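# Move one bottle from cabinet to bench

## Task

Take exactly one bottle out of the cabinet and set it upright on the bench, leaving the other two bottles inside the cabinet.

## Robot and tools

Robot: two arms, left_arm and right_arm, each riding its own carriage (left_rail, right_rail) on a single floor track. left_rail is always the carriage on the +y side. Each gripper has two folding fingers.

Scene frame: fixed to the table. z = 0 is the table top, +z up, +x is the direction the arms face, +y to their left. The track runs along y at x = 0, y = 0 at its middle. The table starts at x = 0.17 m. Each arm base sits at x = 0, y = its carriage's position_m, z = 0.04 m. Reported positions are in metres and may be off by a few cm at long reach. Gripper frame: fingers point along its +z, open and close along its y; a block sticks out about 10 cm toward its +x. end_effector_position is the point between the pads when closed; fingertips extend roughly 33 mm past it (about 9 mm when wide open).

execute_actions(actions, cameras): runs actions in sequence. Each action may hold "rows", "steps", "until", and device commands. "rows" is up to 15 rows, each used for one control step of 1/30 s. Every row has exactly 18 numbers in [-1, 1], covering both arms even if one is idle: left dx, dy, dz, rx, ry, rz, left gripper position, force_limit, speed, then the same nine for the right side. dx..rz are offsets, not poses: they are measured from that arm's Hand target as it stood when the action began, expressed in that Hand target's own axes. All rows of one action count from that same start, not cumulatively; a new action starts from the new Hand target, so sending the same offset again moves further. Scale: 1.0 = 0.6 m or 180 degrees; rx, ry, rz form one rotation vector. Sending zeros for all six pose numbers re-asserts the current Hand target. "steps" is 1 to 450 (at least the row count, default 15); after the last row each arm keeps heading for that row's target. Ramp offsets gradually (about 0.01 per row = 6 mm per step) to avoid jerks. Orientation commands are clipped to 32 degrees from the measured one each step.

Gripper numbers: position +1 fully open (140 mm), pads touch near -0.8, -1 closes until blocked. force_limit sets squeeze (about 14 N at -1 up to 58 N at +1 on a slow close); faster closes squeeze harder. speed: about 30 mm/s at -1, 250 at +1. Both start at +1. To leave a gripper unchanged, resend its last three numbers (0 is a real command). Grip near the fingertip quarter of the pads; gripping near the palm lets fingers fold and hold poorly. Confirm a grip by object_status = 2 (0 moving, 1 blocked while opening, 3 reached target or pads met).

Rails: command inside an action, e.g. {"left_rail": {"position_m": 0.3}}; position_m is an absolute y location in metres (left_rail -0.8 to 1.5, right_rail -1.5 to 0.8), plus optional speed_m_s (0.01 to 1) and acceleration_factor (0.1 to 1), or {"stop": true}. Then wait with an action like {"steps": n, "until": {"left_rail": {"position_status": ["!=", "moving"]}}}. Carriages must stay about 0.7 m or more apart. Let a carriage arrive before placing its gripper at a scene point. Any out-of-range value rejects the whole call. "until" reads only rail fields, or {"all"/"any": {"status": "ended"}}.

move(target, speed, blend, stop_force, zero, blocking, cameras): straight-line gripper paths. target is one 18-number row (same layout, same offsets from the current Hand target in its own axes) or a list of up to 15 such rows, all counted from the same starting Hand targets. speed in m/s, 0.002 to 3.2 (default 0.25), one value or one per target. blend in m rounds corners in a list. stop_force in N, 4 to 120, ends an arm's path when its wrist sensor feels that much push; omit it when backing away from contact, and avoid it when the gripper rotates. zero (with stop_force only) chooses whether to re-zero first. blocking=false returns early; then call wait or stop before further rows or moves. Paths ignore obstacles and the other arm; avoid routing near an arm's own base. The result adds a "move:" line (done, off_target, held, fault, etc.).

wait(seconds 0 to 10), stop() brakes a running move, zoom_image(camera, region [x0,y0,x1,y1], max 504x504) enlarges the latest image of cam_high, cam_front, cam_side, cam_left_wrist or cam_right_wrist. zero_wrist_force(arm) re-zeros that sensor. finished_scene(scene 1 or 2) ends the scene irreversibly; the bottle must stay upright on the bench unaided. Cameras: cam_high, cam_low, cam_front, cam_side, cam_left_wrist, cam_right_wrist; an empty actions list returns images.

Result lines: end_effector_position, quaternion wxyz, velocities; Hand target (base for next offsets); Tool commands; object_status and position_measured (counts: 3 open, about 230 pads touching); Joint positions (rail then six joints); Joint torques; Wrist force/torque in the gripper's axes; Motor temperatures; rail position_m, position_status (moving, done, contact_stop, time_out, stopped, stopped_with_arm, stopped_for_other_arm, stopped_for_other_carriage) and position_answer (taken/not_taken).

Avoid: knocking any object off the table, onto the track or the metal strip (fails the task); dropping or releasing moving parts; hard collisions; arms touching each other; targets past firm contact (about 150 N force or joint torque limits trigger a 10 s fault stop); long heavy holds with a stretched arm (motor overheating stops the arm). Disturb the two remaining bottles as little as possible.

Each tool is called after "Emit:" as a command line: name --argument value for each argument, lists and objects as JSON in quotes; but a table of rows of numbers goes row by row, as --pt "numbers of a row", without its own name.

## Session

Emit:
execute_actions --actions '[]'

Scene clock: 0.00 s.
left_arm: end_effector_position=(+0.3563, +1.0862, +0.5790) position_measured=3 object_status=3 end_effector_quat_wxyz=(+0.000, +0.000, +1.000, +0.000) | right_arm: end_effector_position=(+0.3563, -1.0702, +0.5790) position_measured=3 object_status=3 end_effector_quat_wxyz=(+0.000, +0.000, +1.000, +0.000)
Joint positions: left_arm=[1.008 -0.281 -2.157 1.821 -1.235 -1.571 -0.28] | right_arm=[-1.149 -0.28 -2.157 1.821 -1.235 -1.571 -0.281]
Joint velocities: within noise
Joint torques (N m): no reading
Motor temperatures (°C): left_arm=[36 35 31 35 29 42] | right_arm=[35 34 32 34 39 31]
Wrist force (N): no reading
Wrist torque (N m): no reading
Wrist force, peak (N): no reading
Hand target: left_arm +0.3563, +1.0862, +0.5790; +0.000, +0.000, +1.000, +0.000 | right_arm +0.3563, -1.0702, +0.5790; +0.000, +0.000, +1.000, +0.000
Tool commands: left_gripper/position=+1.0 left_gripper/force_limit=+1.0 left_gripper/speed=+1.0 right_gripper/position=+1.0 right_gripper/force_limit=+1.0 right_gripper/speed=+1.0
left_rail: position_m=1.008 position_status=done
right_rail: position_m=-1.149 position_status=done

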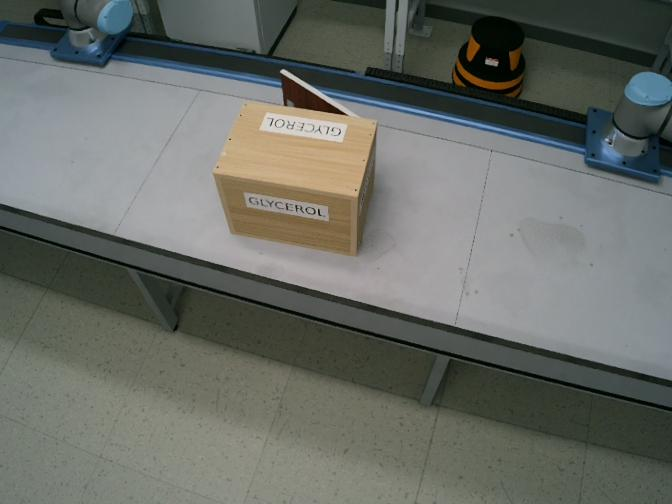

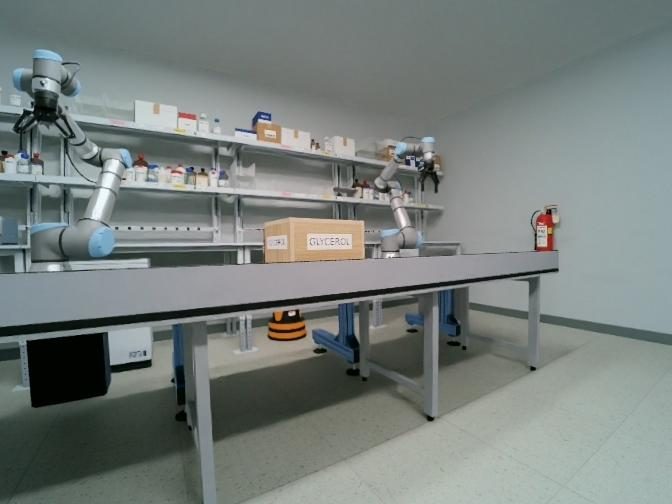

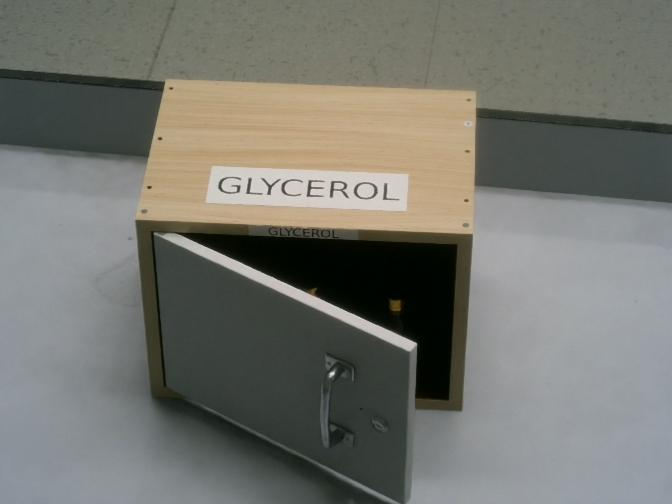

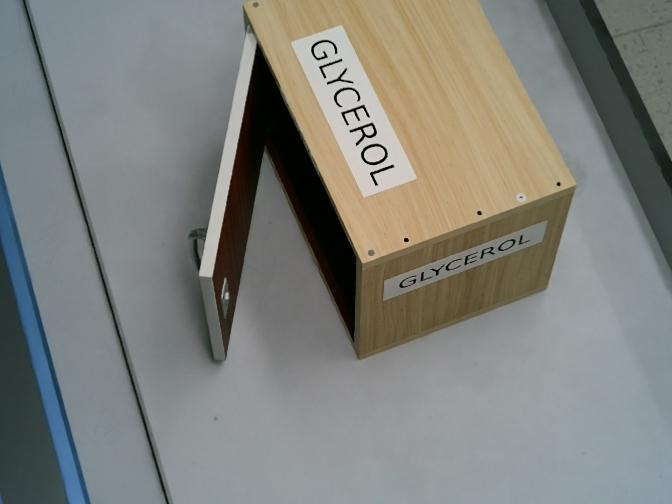

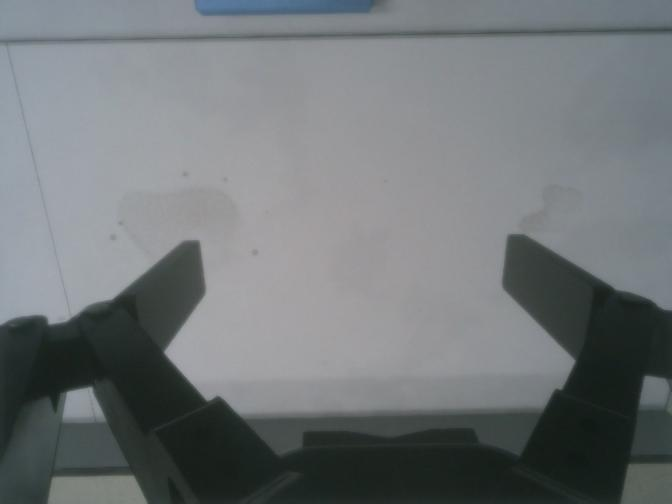

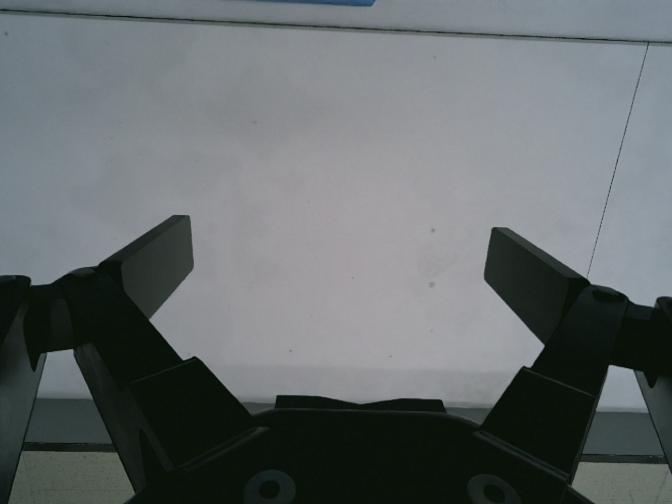

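Emit:
execute_actions --actions '[{"right_rail":{"position_m":-0.65},"steps":150,"until":{"right_rail":{"position_status":["!=","moving"]}}}]'

Emit:
move --target '[0,0,0,0,0,0,1,1,1,0.2,0,-0.05,0,-0.25,0,1,1,1]' --cameras '["all"]'

Scene clock: 37.77 s.
left_arm: end_effector_position=(+0.3563, +1.0862, +0.5790) position_measured=3 object_status=3 end_effector_quat_wxyz=(+0.000, +0.000, +1.000, +0.000) | right_arm: end_effector_position=(+0.3563, -0.5714, +0.5790) position_measured=3 object_status=3 end_effector_quat_wxyz=(+0.000, +0.000, +1.000, +0.000)
Joint positions: left_arm=[1.008 -0.281 -2.157 1.821 -1.235 -1.571 -0.28] | right_arm=[-0.65 -0.28 -2.157 1.821 -1.235 -1.571 -0.28]
Joint torques (N m): left_arm=[-1.11 0.77 -51.76 -4.49 -0.41 0.33] | right_arm=[-2.29 3.76 -45.38 -4.48 -0.09 -0.45]
Wrist force (N): left_arm=[0.0 0.3 0.1] | right_arm=[-0.3 0.1 -0.1]
Wrist torque (N m): left_arm=[0.06 0.00 -0.01] | right_arm=[0.01 0.07 0.00]
Wrist force, peak (N): left_arm=[0.0 0.2 0.6] | right_arm=[-0.4 3.7 -0.6]
Hand target: left_arm +0.3563, +1.0862, +0.5790; +0.000, +0.000, +1.000, +0.000 | right_arm +0.3563, -0.5714, +0.5790; +0.000, +0.000, +1.000, +0.000
Tool commands: left_gripper/position=+1.0 left_gripper/force_limit=+1.0 left_gripper/speed=+1.0 right_gripper/position=+1.0 right_gripper/force_limit=+1.0 right_gripper/speed=+1.0
left_rail: position_m=1.008 position_status=done
right_rail: position_m=-0.650 position_status=done

Scene clock: 41.17 s.
left_arm: end_effector_position=(+0.3563, +1.0862, +0.5790) position_measured=3 object_status=3 end_effector_quat_wxyz=(+0.000, +0.000, +1.000, +0.000) | right_arm: end_effector_position=(+0.2365, -0.5691, +0.6090) position_measured=3 object_status=3 end_effector_quat_wxyz=(+0.372, +0.052, +0.918, -0.128)
Joint positions: left_arm=[1.008 -0.281 -2.157 1.821 -1.235 -1.571 -0.28] | right_arm=[-0.65 -0.064 -2.757 2.185 -1.779 -1.803 -0.047]
Joint torques (N m): left_arm=[0.13 0.05 -52.09 -4.39 -0.46 0.49] | right_arm=[15.24 62.19 -30.8 -8.77 -3.94 3.37]
Wrist force (N): left_arm=[0.1 0.0 0.1] | right_arm=[1.0 0.5 -1.2]
Wrist torque (N m): left_arm=[0.01 -0.03 -0.01] | right_arm=[0.17 -0.57 -0.44]
Wrist force, peak (N): left_arm=[0.3 0.4 0.3] | right_arm=[1.5 0.4 -2.1]
Hand target: left_arm +0.3563, +1.0862, +0.5790; +0.000, +0.000, +1.000, +0.000 | right_arm +0.2363, -0.5714, +0.6090; +0.383, +0.000, +0.924, +0.000
Off the commanded pose: left_arm 0.000 m, 0 deg | right_arm 0.002 m, 16 deg.
left_rail: position_m=1.008 position_status=done
right_rail: position_m=-0.650 position_status=done
move: off_target (right_arm)

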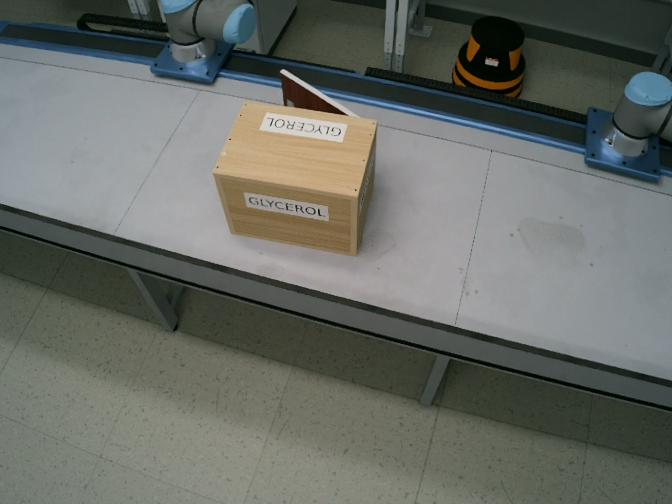

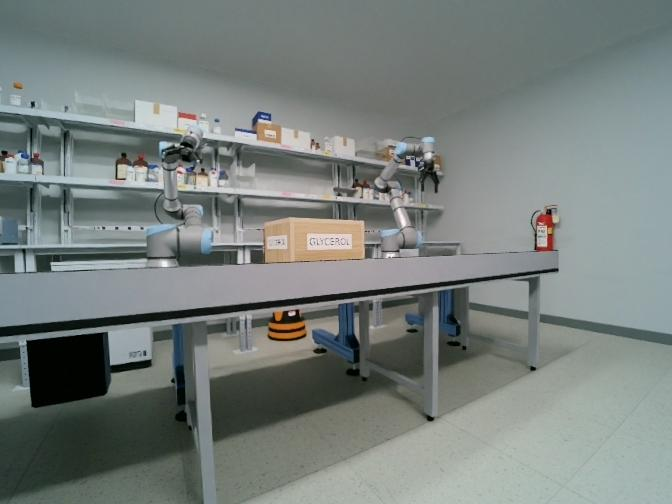

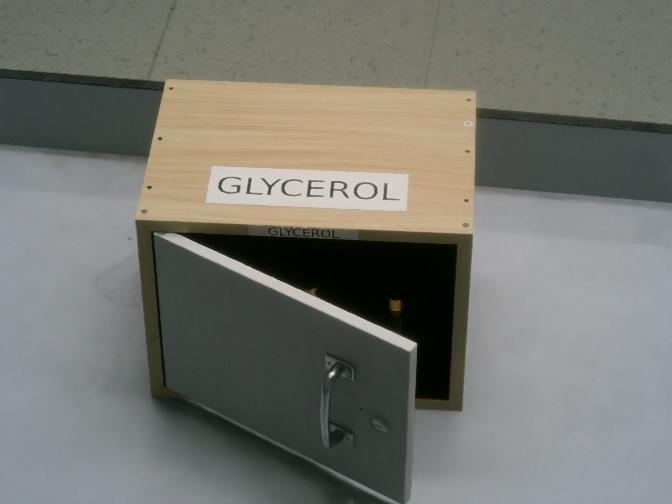

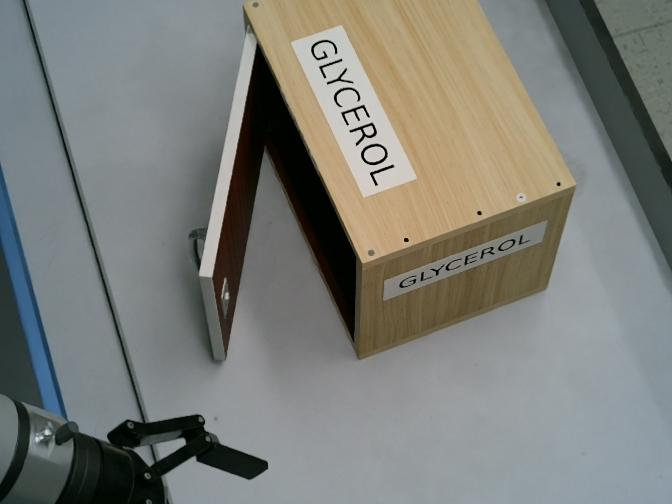

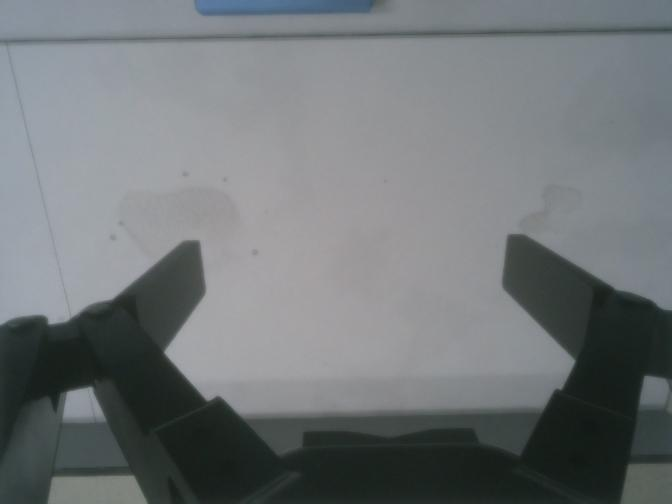

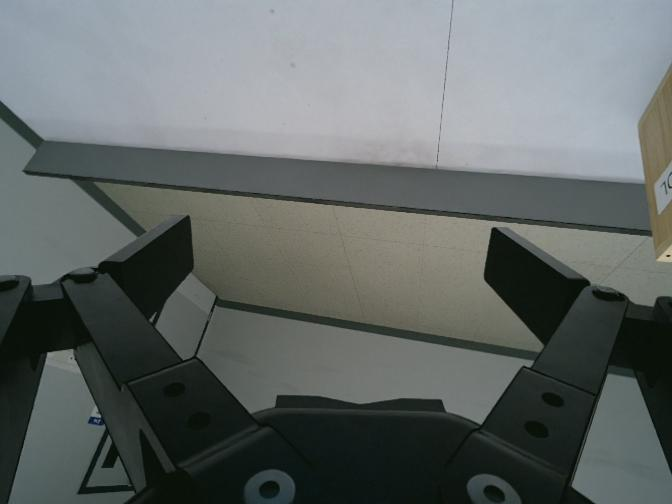

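Emit:
execute_actions --actions '[{"right_rail":{"position_m":-0.3},"steps":150,"until":{"right_rail":{"position_status":["!=","moving"]}}}]'

Emit:
move --target '[0,0,0,0,0,0,1,1,1,0,0,0,0,0,0,1,1,1]' --cameras '["cam_right_wrist","cam_high","cam_side"]'

Scene clock: 62.00 s.
left_arm: end_effector_position=(+0.3563, +1.0862, +0.5790) position_measured=3 object_status=3 end_effector_quat_wxyz=(+0.000, +0.000, +1.000, +0.000) | right_arm: end_effector_position=(+0.2364, -0.2191, +0.6090) position_measured=3 object_status=3 end_effector_quat_wxyz=(+0.375, +0.053, +0.916, -0.128)
Joint positions: left_arm=[1.008 -0.281 -2.157 1.821 -1.235 -1.571 -0.28] | right_arm=[-0.3 -0.039 -2.755 2.19 -1.79 -1.821 -0.027]
Joint torques (N m): left_arm=[-0.19 0.6 -52.25 -4.72 -0.58 0.14] | right_arm=[15.76 62.32 -30.74 -8.34 -3.92 3.45]
Wrist force (N): left_arm=[0.2 0.4 0.1] | right_arm=[1.3 0.5 -1.4]
Wrist torque (N m): left_arm=[0.09 -0.04 -0.01] | right_arm=[0.16 -0.64 -0.44]
Wrist force, peak (N): left_arm=[-0.1 0.5 0.5] | right_arm=[1.4 3.5 -2.6]
Hand target: left_arm +0.3563, +1.0862, +0.5790; +0.000, +0.000, +1.000, +0.000 | right_arm +0.2363, -0.2214, +0.6090; +0.383, +0.000, +0.924, +0.000
Tool commands: left_gripper/position=+1.0 left_gripper/force_limit=+1.0 left_gripper/speed=+1.0 right_gripper/position=+1.0 right_gripper/force_limit=+1.0 right_gripper/speed=+1.0
Off the commanded pose: left_arm 0.000 m, 0 deg | right_arm 0.002 m, 16 deg.
left_rail: position_m=1.008 position_status=done
right_rail: position_m=-0.300 position_status=done

Scene clock: 62.50 s.
left_arm: end_effector_position=(+0.3563, +1.0862, +0.5790) position_measured=3 object_status=3 end_effector_quat_wxyz=(+0.000, +0.000, +1.000, +0.000) | right_arm: end_effector_position=(+0.2364, -0.2191, +0.6090) position_measured=3 object_status=3 end_effector_quat_wxyz=(+0.376, +0.053, +0.916, -0.128)
Joint positions: left_arm=[1.008 -0.281 -2.157 1.821 -1.235 -1.571 -0.28] | right_arm=[-0.3 -0.038 -2.755 2.19 -1.791 -1.821 -0.027]
Joint torques (N m): left_arm=[0.02 2.19 -52.43 -4.34 -0.66 0.33] | right_arm=[15.61 60.03 -29.89 -8.36 -3.94 3.19]
Wrist force (N): left_arm=[0.2 0.2 0.2] | right_arm=[0.9 0.2 -1.5]
Wrist torque (N m): left_arm=[0.05 -0.04 -0.01] | right_arm=[0.09 -0.57 -0.44]
Wrist force, peak (N): left_arm=[0.3 0.3 0.3] | right_arm=[1.3 0.4 -1.7]
Hand target: left_arm +0.3563, +1.0862, +0.5790; +0.000, +0.000, +1.000, +0.000 | right_arm +0.2363, -0.2214, +0.6090; +0.383, +0.000, +0.924, +0.000
Off the commanded pose: left_arm 0.000 m, 0 deg | right_arm 0.002 m, 16 deg.
left_rail: position_m=1.008 position_status=done
right_rail: position_m=-0.300 position_status=done
move: off_target (right_arm)
Images, in order (width x height): cam_high 672x504, cam_side 672x504, cam_right_wrist 672x504.

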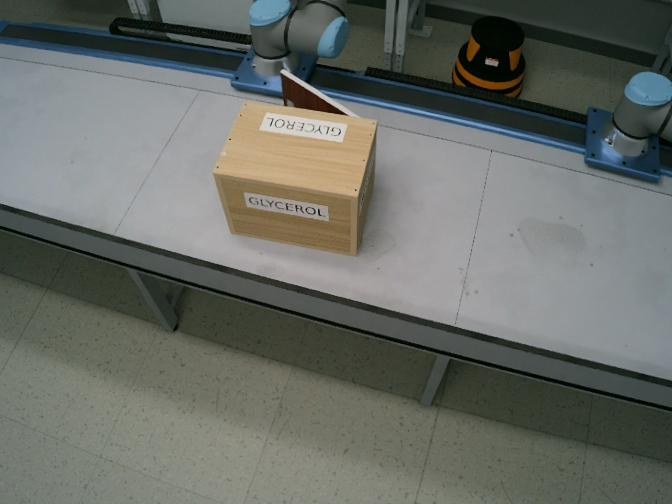

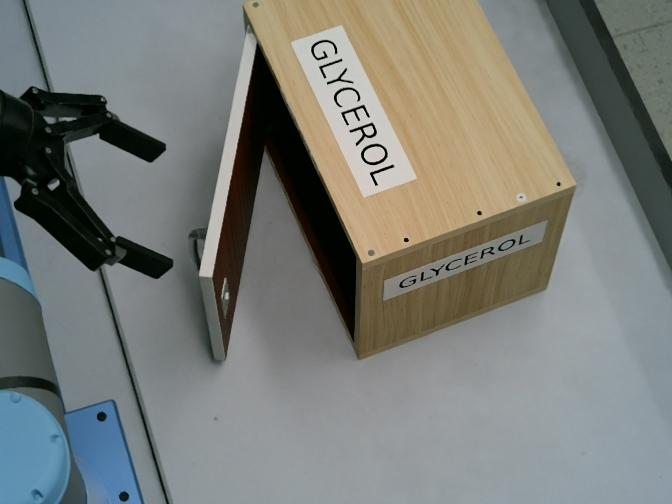

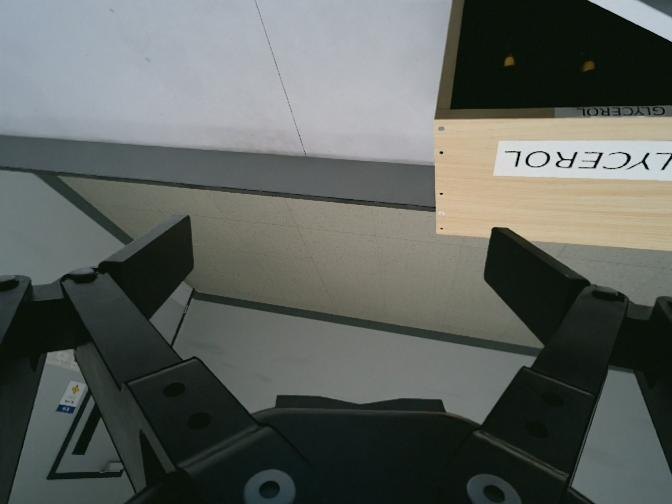

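Emit:
move --target '[0,0,0,0,0,0,1,1,1,-0.2,0,0.083,0,0.25,0,1,1,1]' --cameras '["cam_right_wrist"]'

Emit:
execute_actions --actions '[{"right_rail":{"position_m":-0.1},"steps":150,"until":{"right_rail":{"position_status":["!=","moving"]}}}]' --cameras '["cam_right_wrist","cam_front","cam_side","cam_high"]'

Scene clock: 78.47 s.
left_arm: end_effector_position=(+0.3563, +1.0862, +0.5790) position_measured=3 object_status=3 end_effector_quat_wxyz=(+0.000, +0.000, +1.000, +0.000) | right_arm: end_effector_position=(+0.3563, -0.2214, +0.6586) position_measured=3 object_status=3 end_effector_quat_wxyz=(+0.000, +0.000, +1.000, +0.000)
Joint positions: left_arm=[1.008 -0.281 -2.157 1.821 -1.235 -1.571 -0.28] | right_arm=[-0.3 -0.28 -2.106 1.651 -1.116 -1.571 -0.28]
Joint torques (N m): left_arm=[-0.94 0.63 -51.45 -4.41 -0.8 0.05] | right_arm=[15.06 20.42 -54.94 -1.4 3.45 -3.94]
Wrist force (N): left_arm=[0.2 0.2 0.2] | right_arm=[0.3 0.3 -0.8]
Wrist torque (N m): left_arm=[0.05 -0.04 -0.01] | right_arm=[0.07 -0.05 0.08]
Wrist force, peak (N): left_arm=[0.0 0.5 0.4] | right_arm=[3.0 0.4 -1.8]
Hand target: left_arm +0.3563, +1.0862, +0.5790; +0.000, +0.000, +1.000, +0.000 | right_arm +0.3564, -0.2214, +0.6586; +0.000, +0.000, +1.000, +0.000
Off the commanded pose: left_arm 0.000 m, 0 deg | right_arm 0.000 m, 0 deg.
left_rail: position_m=1.008 position_status=done
right_rail: position_m=-0.300 position_status=done
move: done
Images, in order (width x height): cam_right_wrist 672x504.

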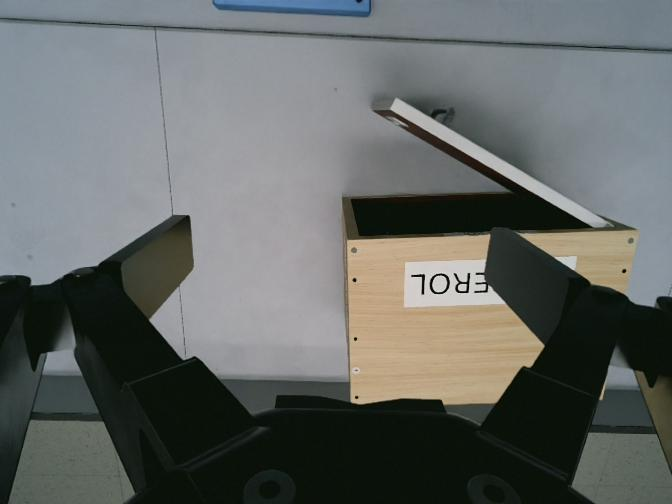

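Scene clock: 79.53 s.
left_arm: end_effector_position=(+0.3563, +1.0862, +0.5790) position_measured=3 object_status=3 end_effector_quat_wxyz=(+0.000, +0.000, +1.000, +0.000) | right_arm: end_effector_position=(+0.3564, -0.0214, +0.6587) position_measured=3 object_status=3 end_effector_quat_wxyz=(+0.000, +0.000, +1.000, +0.000)
Joint positions: left_arm=[1.008 -0.281 -2.157 1.821 -1.235 -1.571 -0.28] | right_arm=[-0.1 -0.28 -2.106 1.65 -1.115 -1.571 -0.28]
Joint torques (N m): left_arm=[-0.08 3.12 -52.02 -4.27 -1.1 0.28] | right_arm=[11.63 11.23 -47.21 -2.91 0.53 -3.92]
Wrist force (N): left_arm=[0.0 0.5 0.1] | right_arm=[0.1 0.3 -1.0]
Wrist torque (N m): left_arm=[0.12 0.00 0.00] | right_arm=[0.08 0.00 0.07]
Wrist force, peak (N): left_arm=[0.3 0.4 0.3] | right_arm=[-0.1 3.6 -1.0]
Hand target: left_arm +0.3563, +1.0862, +0.5790; +0.000, +0.000, +1.000, +0.000 | right_arm +0.3564, -0.0214, +0.6586; +0.000, +0.000, +1.000, +0.000
Tool commands: left_gripper/position=+1.0 left_gripper/force_limit=+1.0 left_gripper/speed=+1.0 right_gripper/position=+1.0 right_gripper/force_limit=+1.0 right_gripper/speed=+1.0
Off the commanded pose: left_arm 0.000 m, 0 deg | right_arm 0.000 m, 0 deg.
left_rail: position_m=1.008 position_status=done
right_rail: position_m=-0.100 position_status=done
Images, in order (width x height): cam_high 672x504, cam_front 672x504, cam_side 672x504, cam_right_wrist 672x504.

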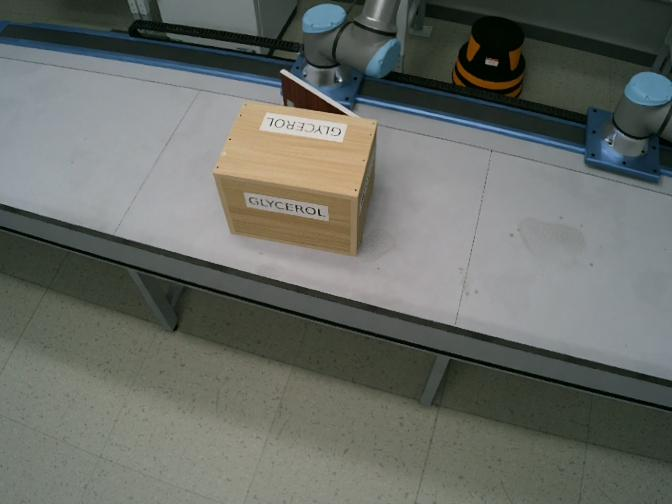

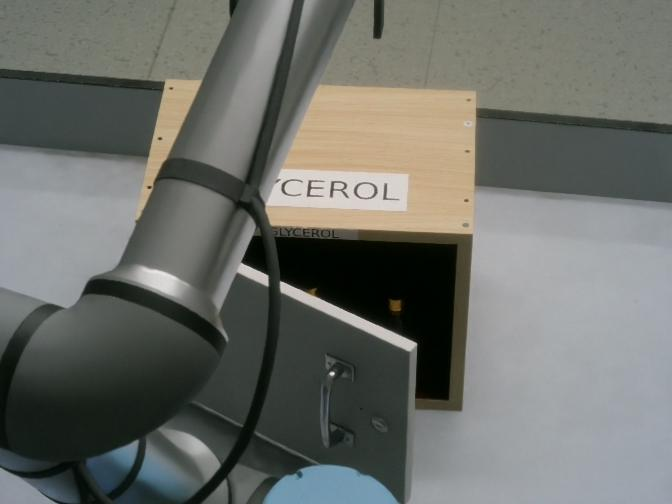

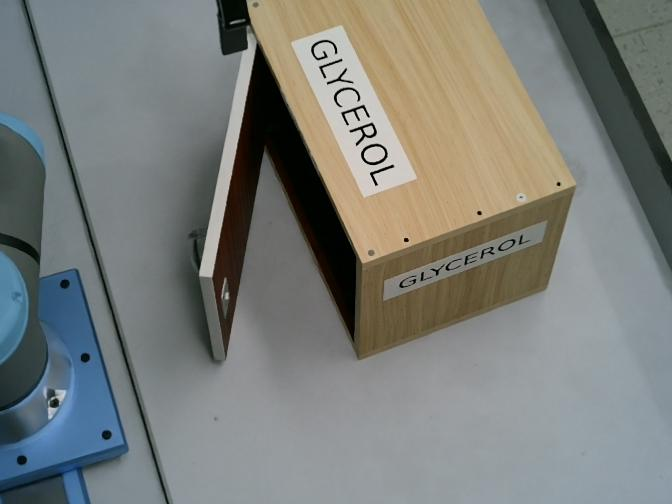

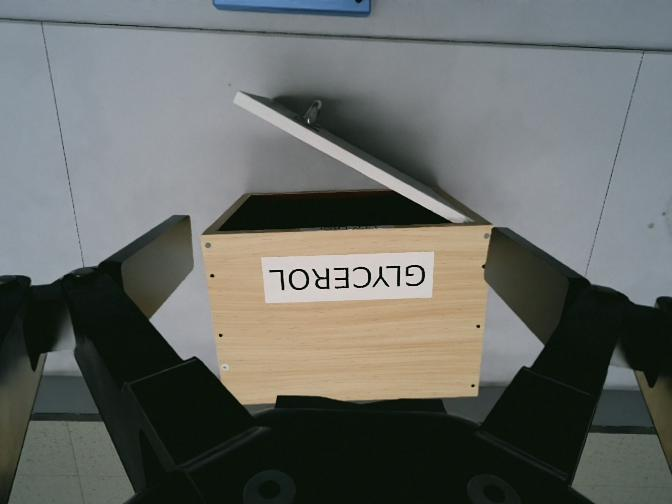

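Emit:
execute_actions --actions '[{"right_rail":{"position_m":-0.4},"steps":150,"until":{"right_rail":{"position_status":["!=","moving"]}}}]'

Emit:
move --target '[0,0,0,0,0,0,1,1,1,-0.065,0.4,0.25,0,0,0,-1,-1,0]' --cameras '["cam_right_wrist","cam_front","cam_side"]'

Scene clock: 127.03 s.
left_arm: end_effector_position=(+0.3563, +1.0862, +0.5790) position_measured=3 object_status=3 end_effector_quat_wxyz=(+0.000, +0.000, +1.000, +0.000) | right_arm: end_effector_position=(+0.3564, -0.3214, +0.6586) position_measured=3 object_status=3 end_effector_quat_wxyz=(+0.000, +0.000, +1.000, +0.000)
Joint positions: left_arm=[1.008 -0.281 -2.157 1.821 -1.235 -1.571 -0.28] | right_arm=[-0.4 -0.28 -2.106 1.65 -1.115 -1.571 -0.28]
Joint torques (N m): left_arm=[-0.68 3.2 -51.69 -4.9 -0.95 -0.02] | right_arm=[-13.24 -9.16 -38.51 -6.76 -0.78 -3.54]
Wrist force (N): left_arm=[0.1 0.4 0.0] | right_arm=[0.3 -0.2 -0.9]
Wrist torque (N m): left_arm=[0.09 -0.02 -0.01] | right_arm=[-0.04 -0.04 0.07]
Wrist force, peak (N): left_arm=[0.5 0.5 0.0] | right_arm=[0.3 4.4 -1.0]
Hand target: left_arm +0.3563, +1.0862, +0.5790; +0.000, +0.000, +1.000, +0.000 | right_arm +0.3564, -0.3214, +0.6586; +0.000, +0.000, +1.000, +0.000
Tool commands: left_gripper/position=+1.0 left_gripper/force_limit=+1.0 left_gripper/speed=+1.0 right_gripper/position=+1.0 right_gripper/force_limit=+1.0 right_gripper/speed=+1.0
Off the commanded pose: left_arm 0.000 m, 0 deg | right_arm 0.000 m, 0 deg.
left_rail: position_m=1.008 position_status=done
right_rail: position_m=-0.400 position_status=done

Scene clock: 128.80 s.
left_arm: end_effector_position=(+0.3563, +1.0862, +0.5790) position_measured=3 object_status=3 end_effector_quat_wxyz=(+0.000, +0.000, +1.000, +0.000) | right_arm: end_effector_position=(+0.3954, -0.0815, +0.5087) position_measured=233 object_status=3 end_effector_quat_wxyz=(+0.000, +0.000, +1.000, +0.000)
Joint positions: left_arm=[1.008 -0.281 -2.157 1.821 -1.235 -1.571 -0.28] | right_arm=[-0.4 0.328 -1.924 1.83 -1.477 -1.571 0.328]
Joint torques (N m): left_arm=[0.14 0.95 -51.32 -4.51 -1.19 0.14] | right_arm=[14.53 0.42 -41.37 -7.67 -3.52 3.63]
Wrist force (N): left_arm=[0.2 0.3 0.3] | right_arm=[0.1 0.1 -1.0]
Wrist torque (N m): left_arm=[0.06 -0.05 0.00] | right_arm=[0.03 -0.02 -0.25]
Wrist force, peak (N): left_arm=[0.3 0.4 0.4] | right_arm=[-0.5 2.5 0.6]
Hand target: left_arm +0.3563, +1.0862, +0.5790; +0.000, +0.000, +1.000, +0.000 | right_arm +0.3954, -0.0814, +0.5086; +0.000, +0.000, +1.000, +0.000
Off the commanded pose: left_arm 0.000 m, 0 deg | right_arm 0.000 m, 0 deg.
left_rail: position_m=1.008 position_status=done
right_rail: position_m=-0.400 position_status=done
move: done
Images, in order (width x height): cam_front 672x504, cam_side 672x504, cam_right_wrist 672x504.

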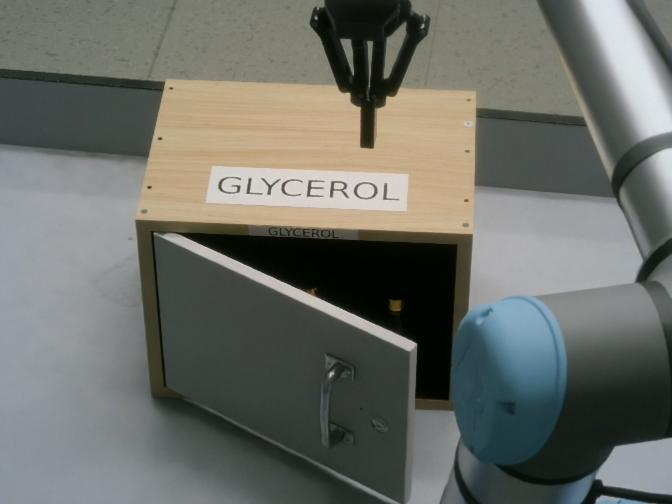

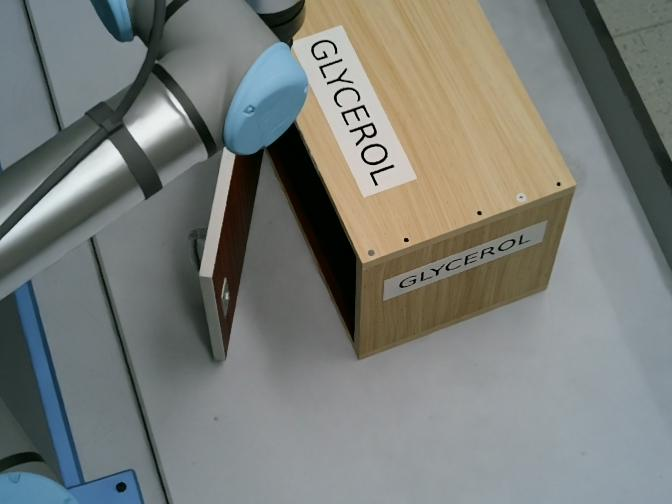

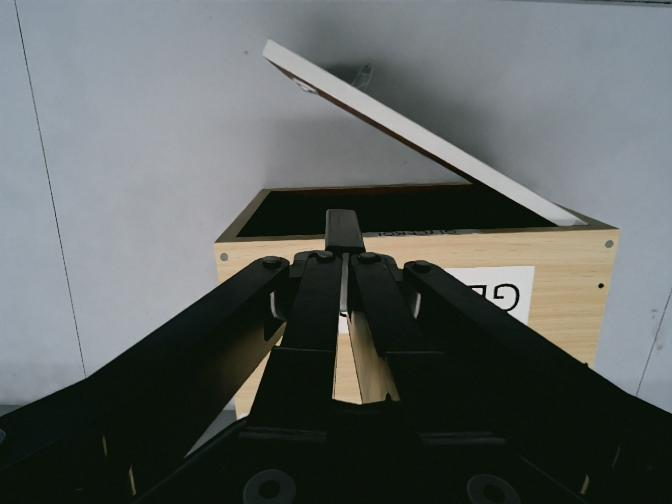

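Emit:
move --target '[0,0,0,0,0,0,1,1,1,-0.025,0,0.531,0,0,0,-1,-1,0]' --speed 0.2 --stop_force 25 --cameras '["cam_right_wrist","cam_front","cam_side","cam_high"]'

Scene clock: 148.67 s.
left_arm: end_effector_position=(+0.3563, +1.0862, +0.5790) position_measured=3 object_status=3 end_effector_quat_wxyz=(+0.000, +0.000, +1.000, +0.000) | right_arm: end_effector_position=(+0.4104, -0.0814, +0.1900) position_measured=233 object_status=3 end_effector_quat_wxyz=(+0.000, +0.000, +1.000, +0.000)
Joint positions: left_arm=[1.008 -0.281 -2.157 1.821 -1.235 -1.571 -0.28] | right_arm=[-0.4 0.318 -1.772 2.305 -2.104 -1.571 0.318]
Joint torques (N m): left_arm=[-2.35 2.36 -52.04 -4.79 -1.49 -0.14] | right_arm=[16.59 -8.03 -30.48 -7.76 -1.55 3.18]
Wrist force (N): left_arm=[-0.3 0.3 0.2] | right_arm=[0.0 0.0 -0.4]
Wrist torque (N m): left_arm=[0.06 0.06 0.00] | right_arm=[0.00 -0.01 0.04]
Wrist force, peak (N): left_arm=[0.3 0.4 0.5] | right_arm=[0.1 0.0 -3.0]
Hand target: left_arm +0.3563, +1.0862, +0.5790; +0.000, +0.000, +1.000, +0.000 | right_arm +0.4104, -0.0814, +0.1900; +0.000, +0.000, +1.000, +0.000
Off the commanded pose: left_arm 0.000 m, 0 deg | right_arm 0.000 m, 0 deg.
left_rail: position_m=1.008 position_status=done
right_rail: position_m=-0.400 position_status=done
move: done
Images, in order (width x height): cam_high 672x504, cam_front 672x504, cam_side 672x504, cam_right_wrist 672x504.

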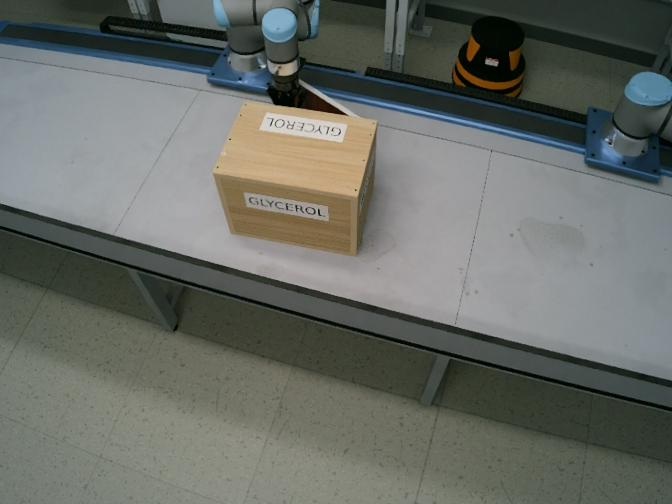

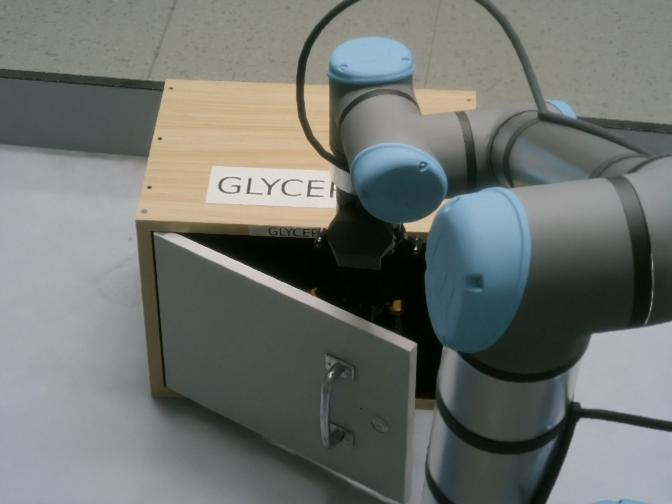

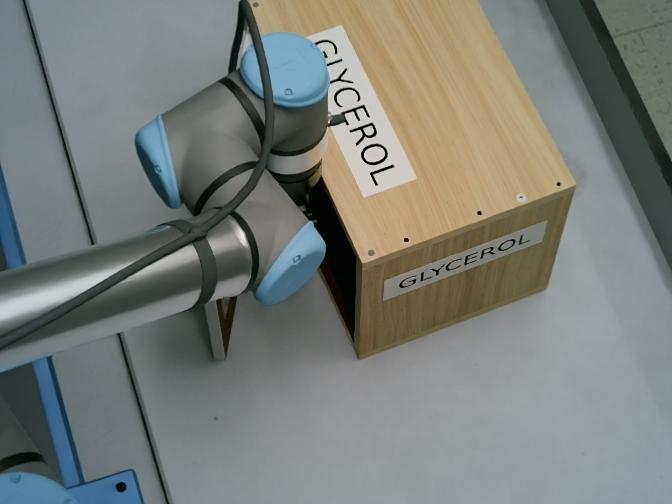

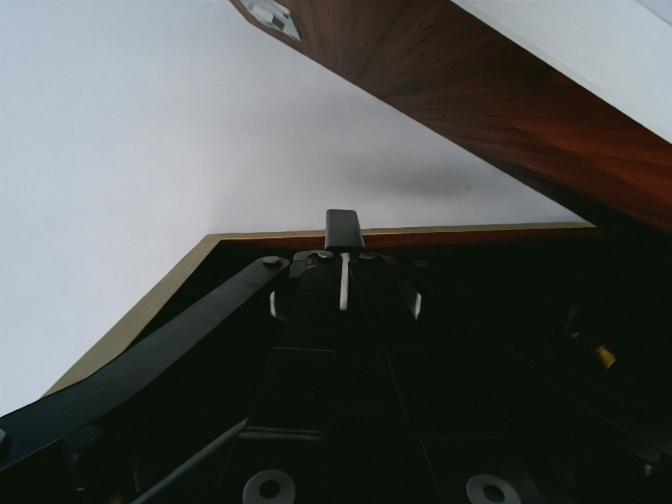

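Emit:
move --pt "0 0 0 0 0 0 1 1 1 0.134 0.069 0 0 0 0 -1 -1 0" --pt "0 0 0 0 0 0 1 1 1 0.246 0.159 0 0 0 0 -1 -1 0" --pt "0 0 0 0 0 0 1 1 1 0.317 0.286 0 0 0 0 -1 -1 0" --pt "0 0 0 0 0 0 1 1 1 0.342 0.427 0 0 0 0 -1 -1 0" --pt "0 0 0 0 0 0 1 1 1 0.331 0.527 0 0 0 0 -1 -1 0" --speed 0.1 --blend 0.03 --stop_force 30 --cameras '["cam_right_wrist","cam_front","cam_side","cam_high"]'

Scene clock: 175.83 s.
left_arm: end_effector_position=(+0.3563, +1.0862, +0.5790) position_measured=3 object_status=3 end_effector_quat_wxyz=(+0.000, +0.000, +1.000, +0.000) | right_arm: end_effector_position=(+0.2118, +0.2348, +0.1900) position_measured=233 object_status=3 end_effector_quat_wxyz=(+0.000, +0.000, +1.000, +0.000)
Joint positions: left_arm=[1.008 -0.281 -2.157 1.821 -1.235 -1.571 -0.28] | right_arm=[-0.4 0.985 -1.504 2.06 -2.126 -1.571 0.985]
Joint torques (N m): left_arm=[-1.49 3.28 -51.78 -4.35 -1.61 -0.04] | right_arm=[14.45 -29.99 -53.11 -2.64 -3.34 3.52]
Wrist force (N): left_arm=[0.1 0.2 0.1] | right_arm=[1.3 -5.2 -1.9]
Wrist torque (N m): left_arm=[0.05 -0.04 -0.01] | right_arm=[-0.58 -0.21 -0.23]
Wrist force, peak (N): left_arm=[0.2 0.3 0.7] | right_arm=[2.4 -9.6 -2.8]
Hand target: left_arm +0.3563, +1.0862, +0.5790; +0.000, +0.000, +1.000, +0.000 | right_arm +0.2118, +0.2348, +0.1900; +0.000, +0.000, +1.000, +0.000
Off the commanded pose: left_arm 0.000 m, 0 deg | right_arm 0.000 m, 0 deg.
left_rail: position_m=1.008 position_status=done
right_rail: position_m=-0.400 position_status=done
move: done
Images, in order (width x height): cam_high 672x504, cam_front 672x504, cam_side 672x504, cam_right_wrist 672x504.

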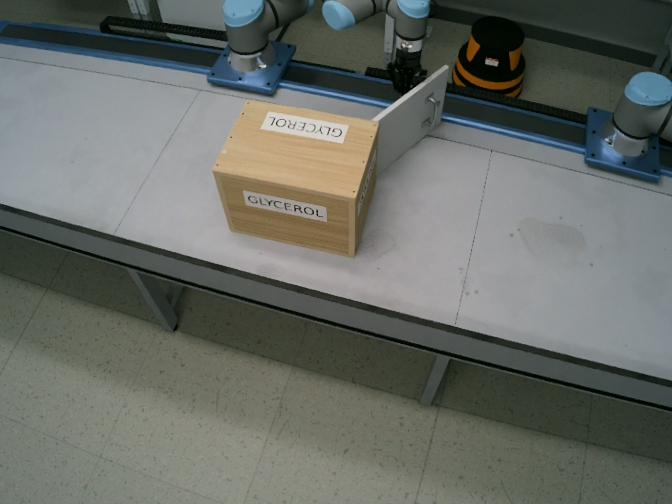

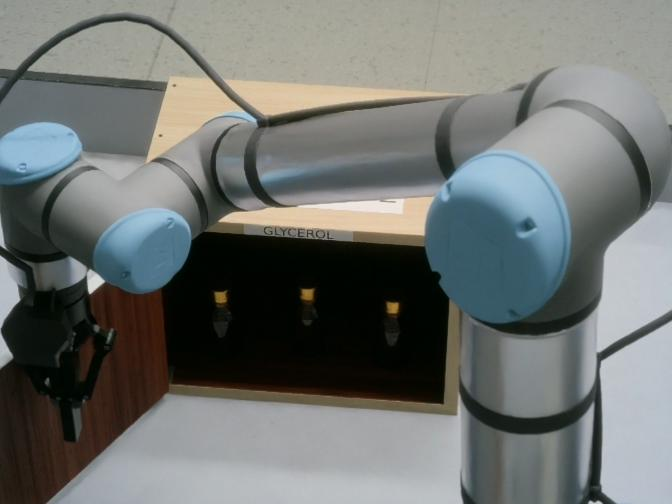

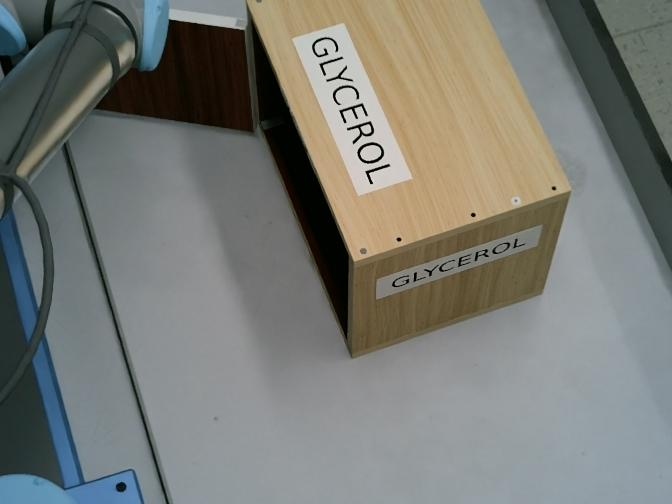

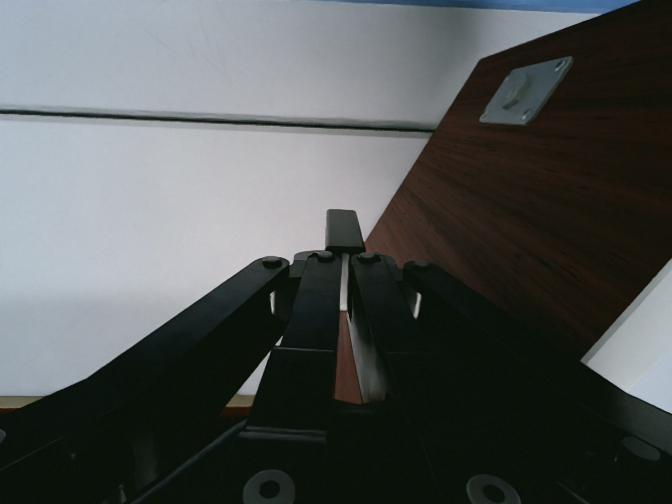

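Emit:
move --pt "0 0 0 0 0 0 1 1 1 -0.064 -0.308 -0.233 0 0 0 -1 -1 0" --pt "0 0 0 0 0 0 1 1 1 -0.197 -0.441 -0.133 0 -0.333 0 -1 -1 0" --speed 0.25 --blend '[0.05,0]' --cameras '["cam_right_wrist","cam_front","cam_side","cam_high"]'

Scene clock: 198.73 s.
left_arm: end_effector_position=(+0.3563, +1.0862, +0.5790) position_measured=3 object_status=3 end_effector_quat_wxyz=(+0.000, +0.000, +1.000, +0.000) | right_arm: end_effector_position=(+0.3300, -0.0298, +0.2698) position_measured=233 object_status=3 end_effector_quat_wxyz=(+0.500, +0.000, +0.866, +0.000)
Joint positions: left_arm=[1.008 -0.281 -2.157 1.821 -1.235 -1.571 -0.28] | right_arm=[-0.4 0.988 -1.708 2.673 -3.295 -2.379 0.65]
Joint torques (N m): left_arm=[-1.52 4.28 -52.22 -4.49 -1.81 -0.22] | right_arm=[15.81 2.27 -17.87 -7.76 -5.14 -3.71]
Wrist force (N): left_arm=[-0.2 0.3 0.5] | right_arm=[2.4 -0.7 -1.8]
Wrist torque (N m): left_arm=[0.08 0.04 -0.01] | right_arm=[-0.16 -0.94 -0.12]
Wrist force, peak (N): left_arm=[-0.2 0.3 0.5] | right_arm=[1.6 -5.6 -2.0]
Hand target: left_arm +0.3563, +1.0862, +0.5790; +0.000, +0.000, +1.000, +0.000 | right_arm +0.3300, -0.0298, +0.2698; +0.500, +0.000, +0.866, +0.000
Off the commanded pose: left_arm 0.000 m, 0 deg | right_arm 0.000 m, 0 deg.
left_rail: position_m=1.008 position_status=done
right_rail: position_m=-0.400 position_status=done
move: done
Images, in order (width x height): cam_high 672x504, cam_front 672x504, cam_side 672x504, cam_right_wrist 672x504.

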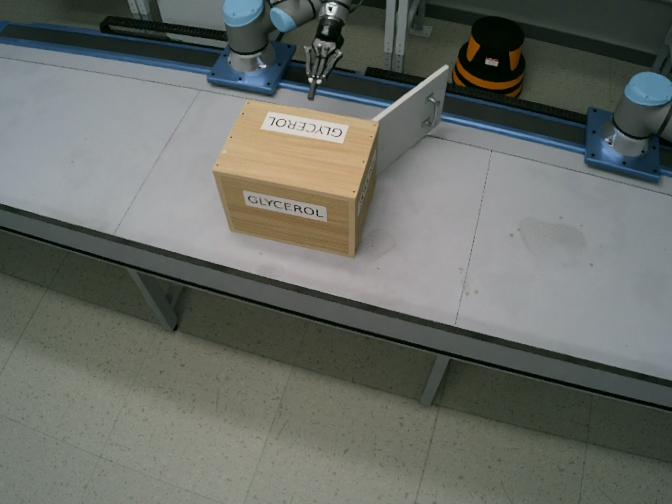

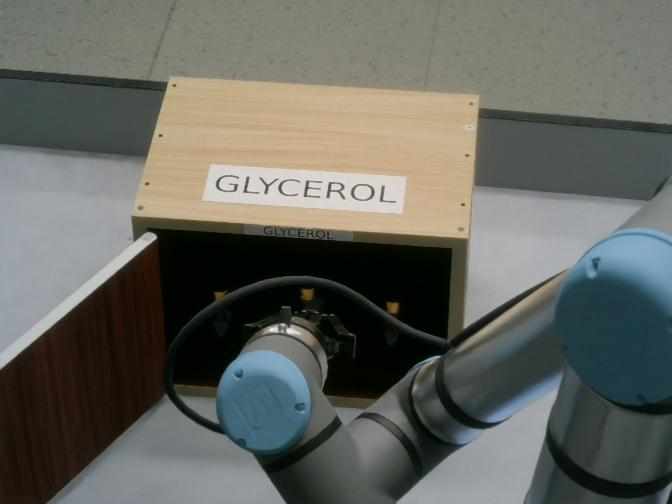

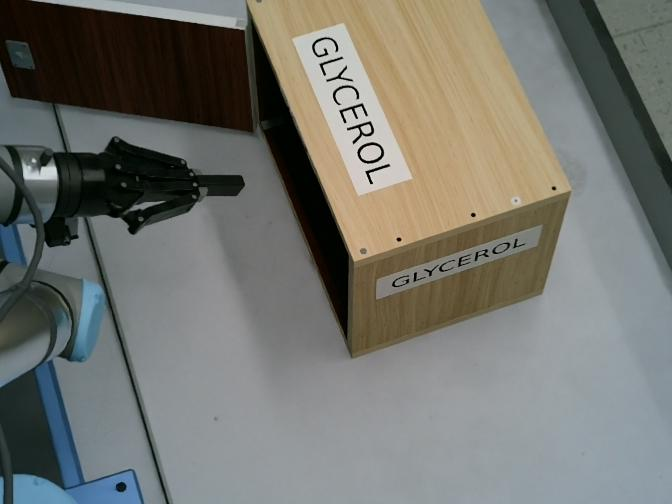

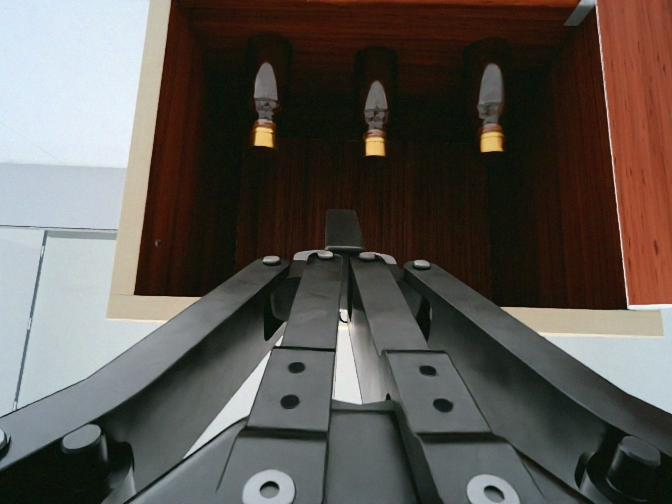

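Emit:
zoom_image --camera "cam_right_wrist" --region '[130, 0, 640, 200]'

Emit:
zoom_image --camera "cam_front" --region '[130, 210, 480, 410]'

Region (130, 0, 640, 200) is 510x200 pixels. A region can be at most 504 by 504 pixels.

Scaled by 1.440.

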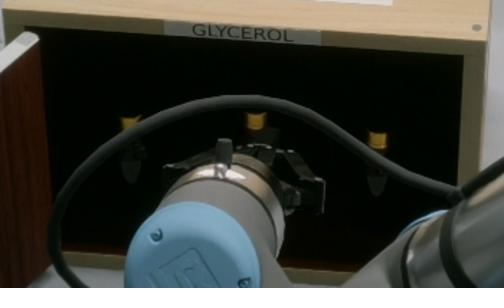

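Emit:
zoom_image --camera "cam_right_wrist" --region '[200, 0, 400, 180]'

Scaled by 2.520.

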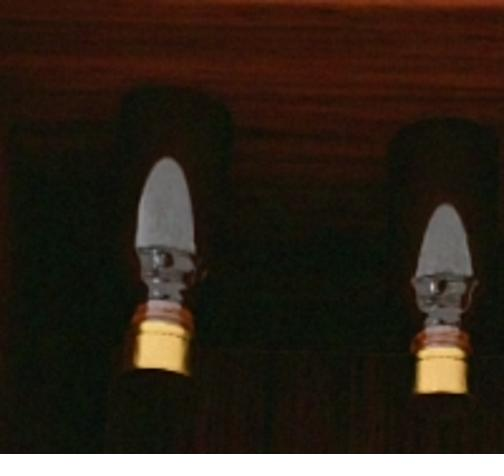

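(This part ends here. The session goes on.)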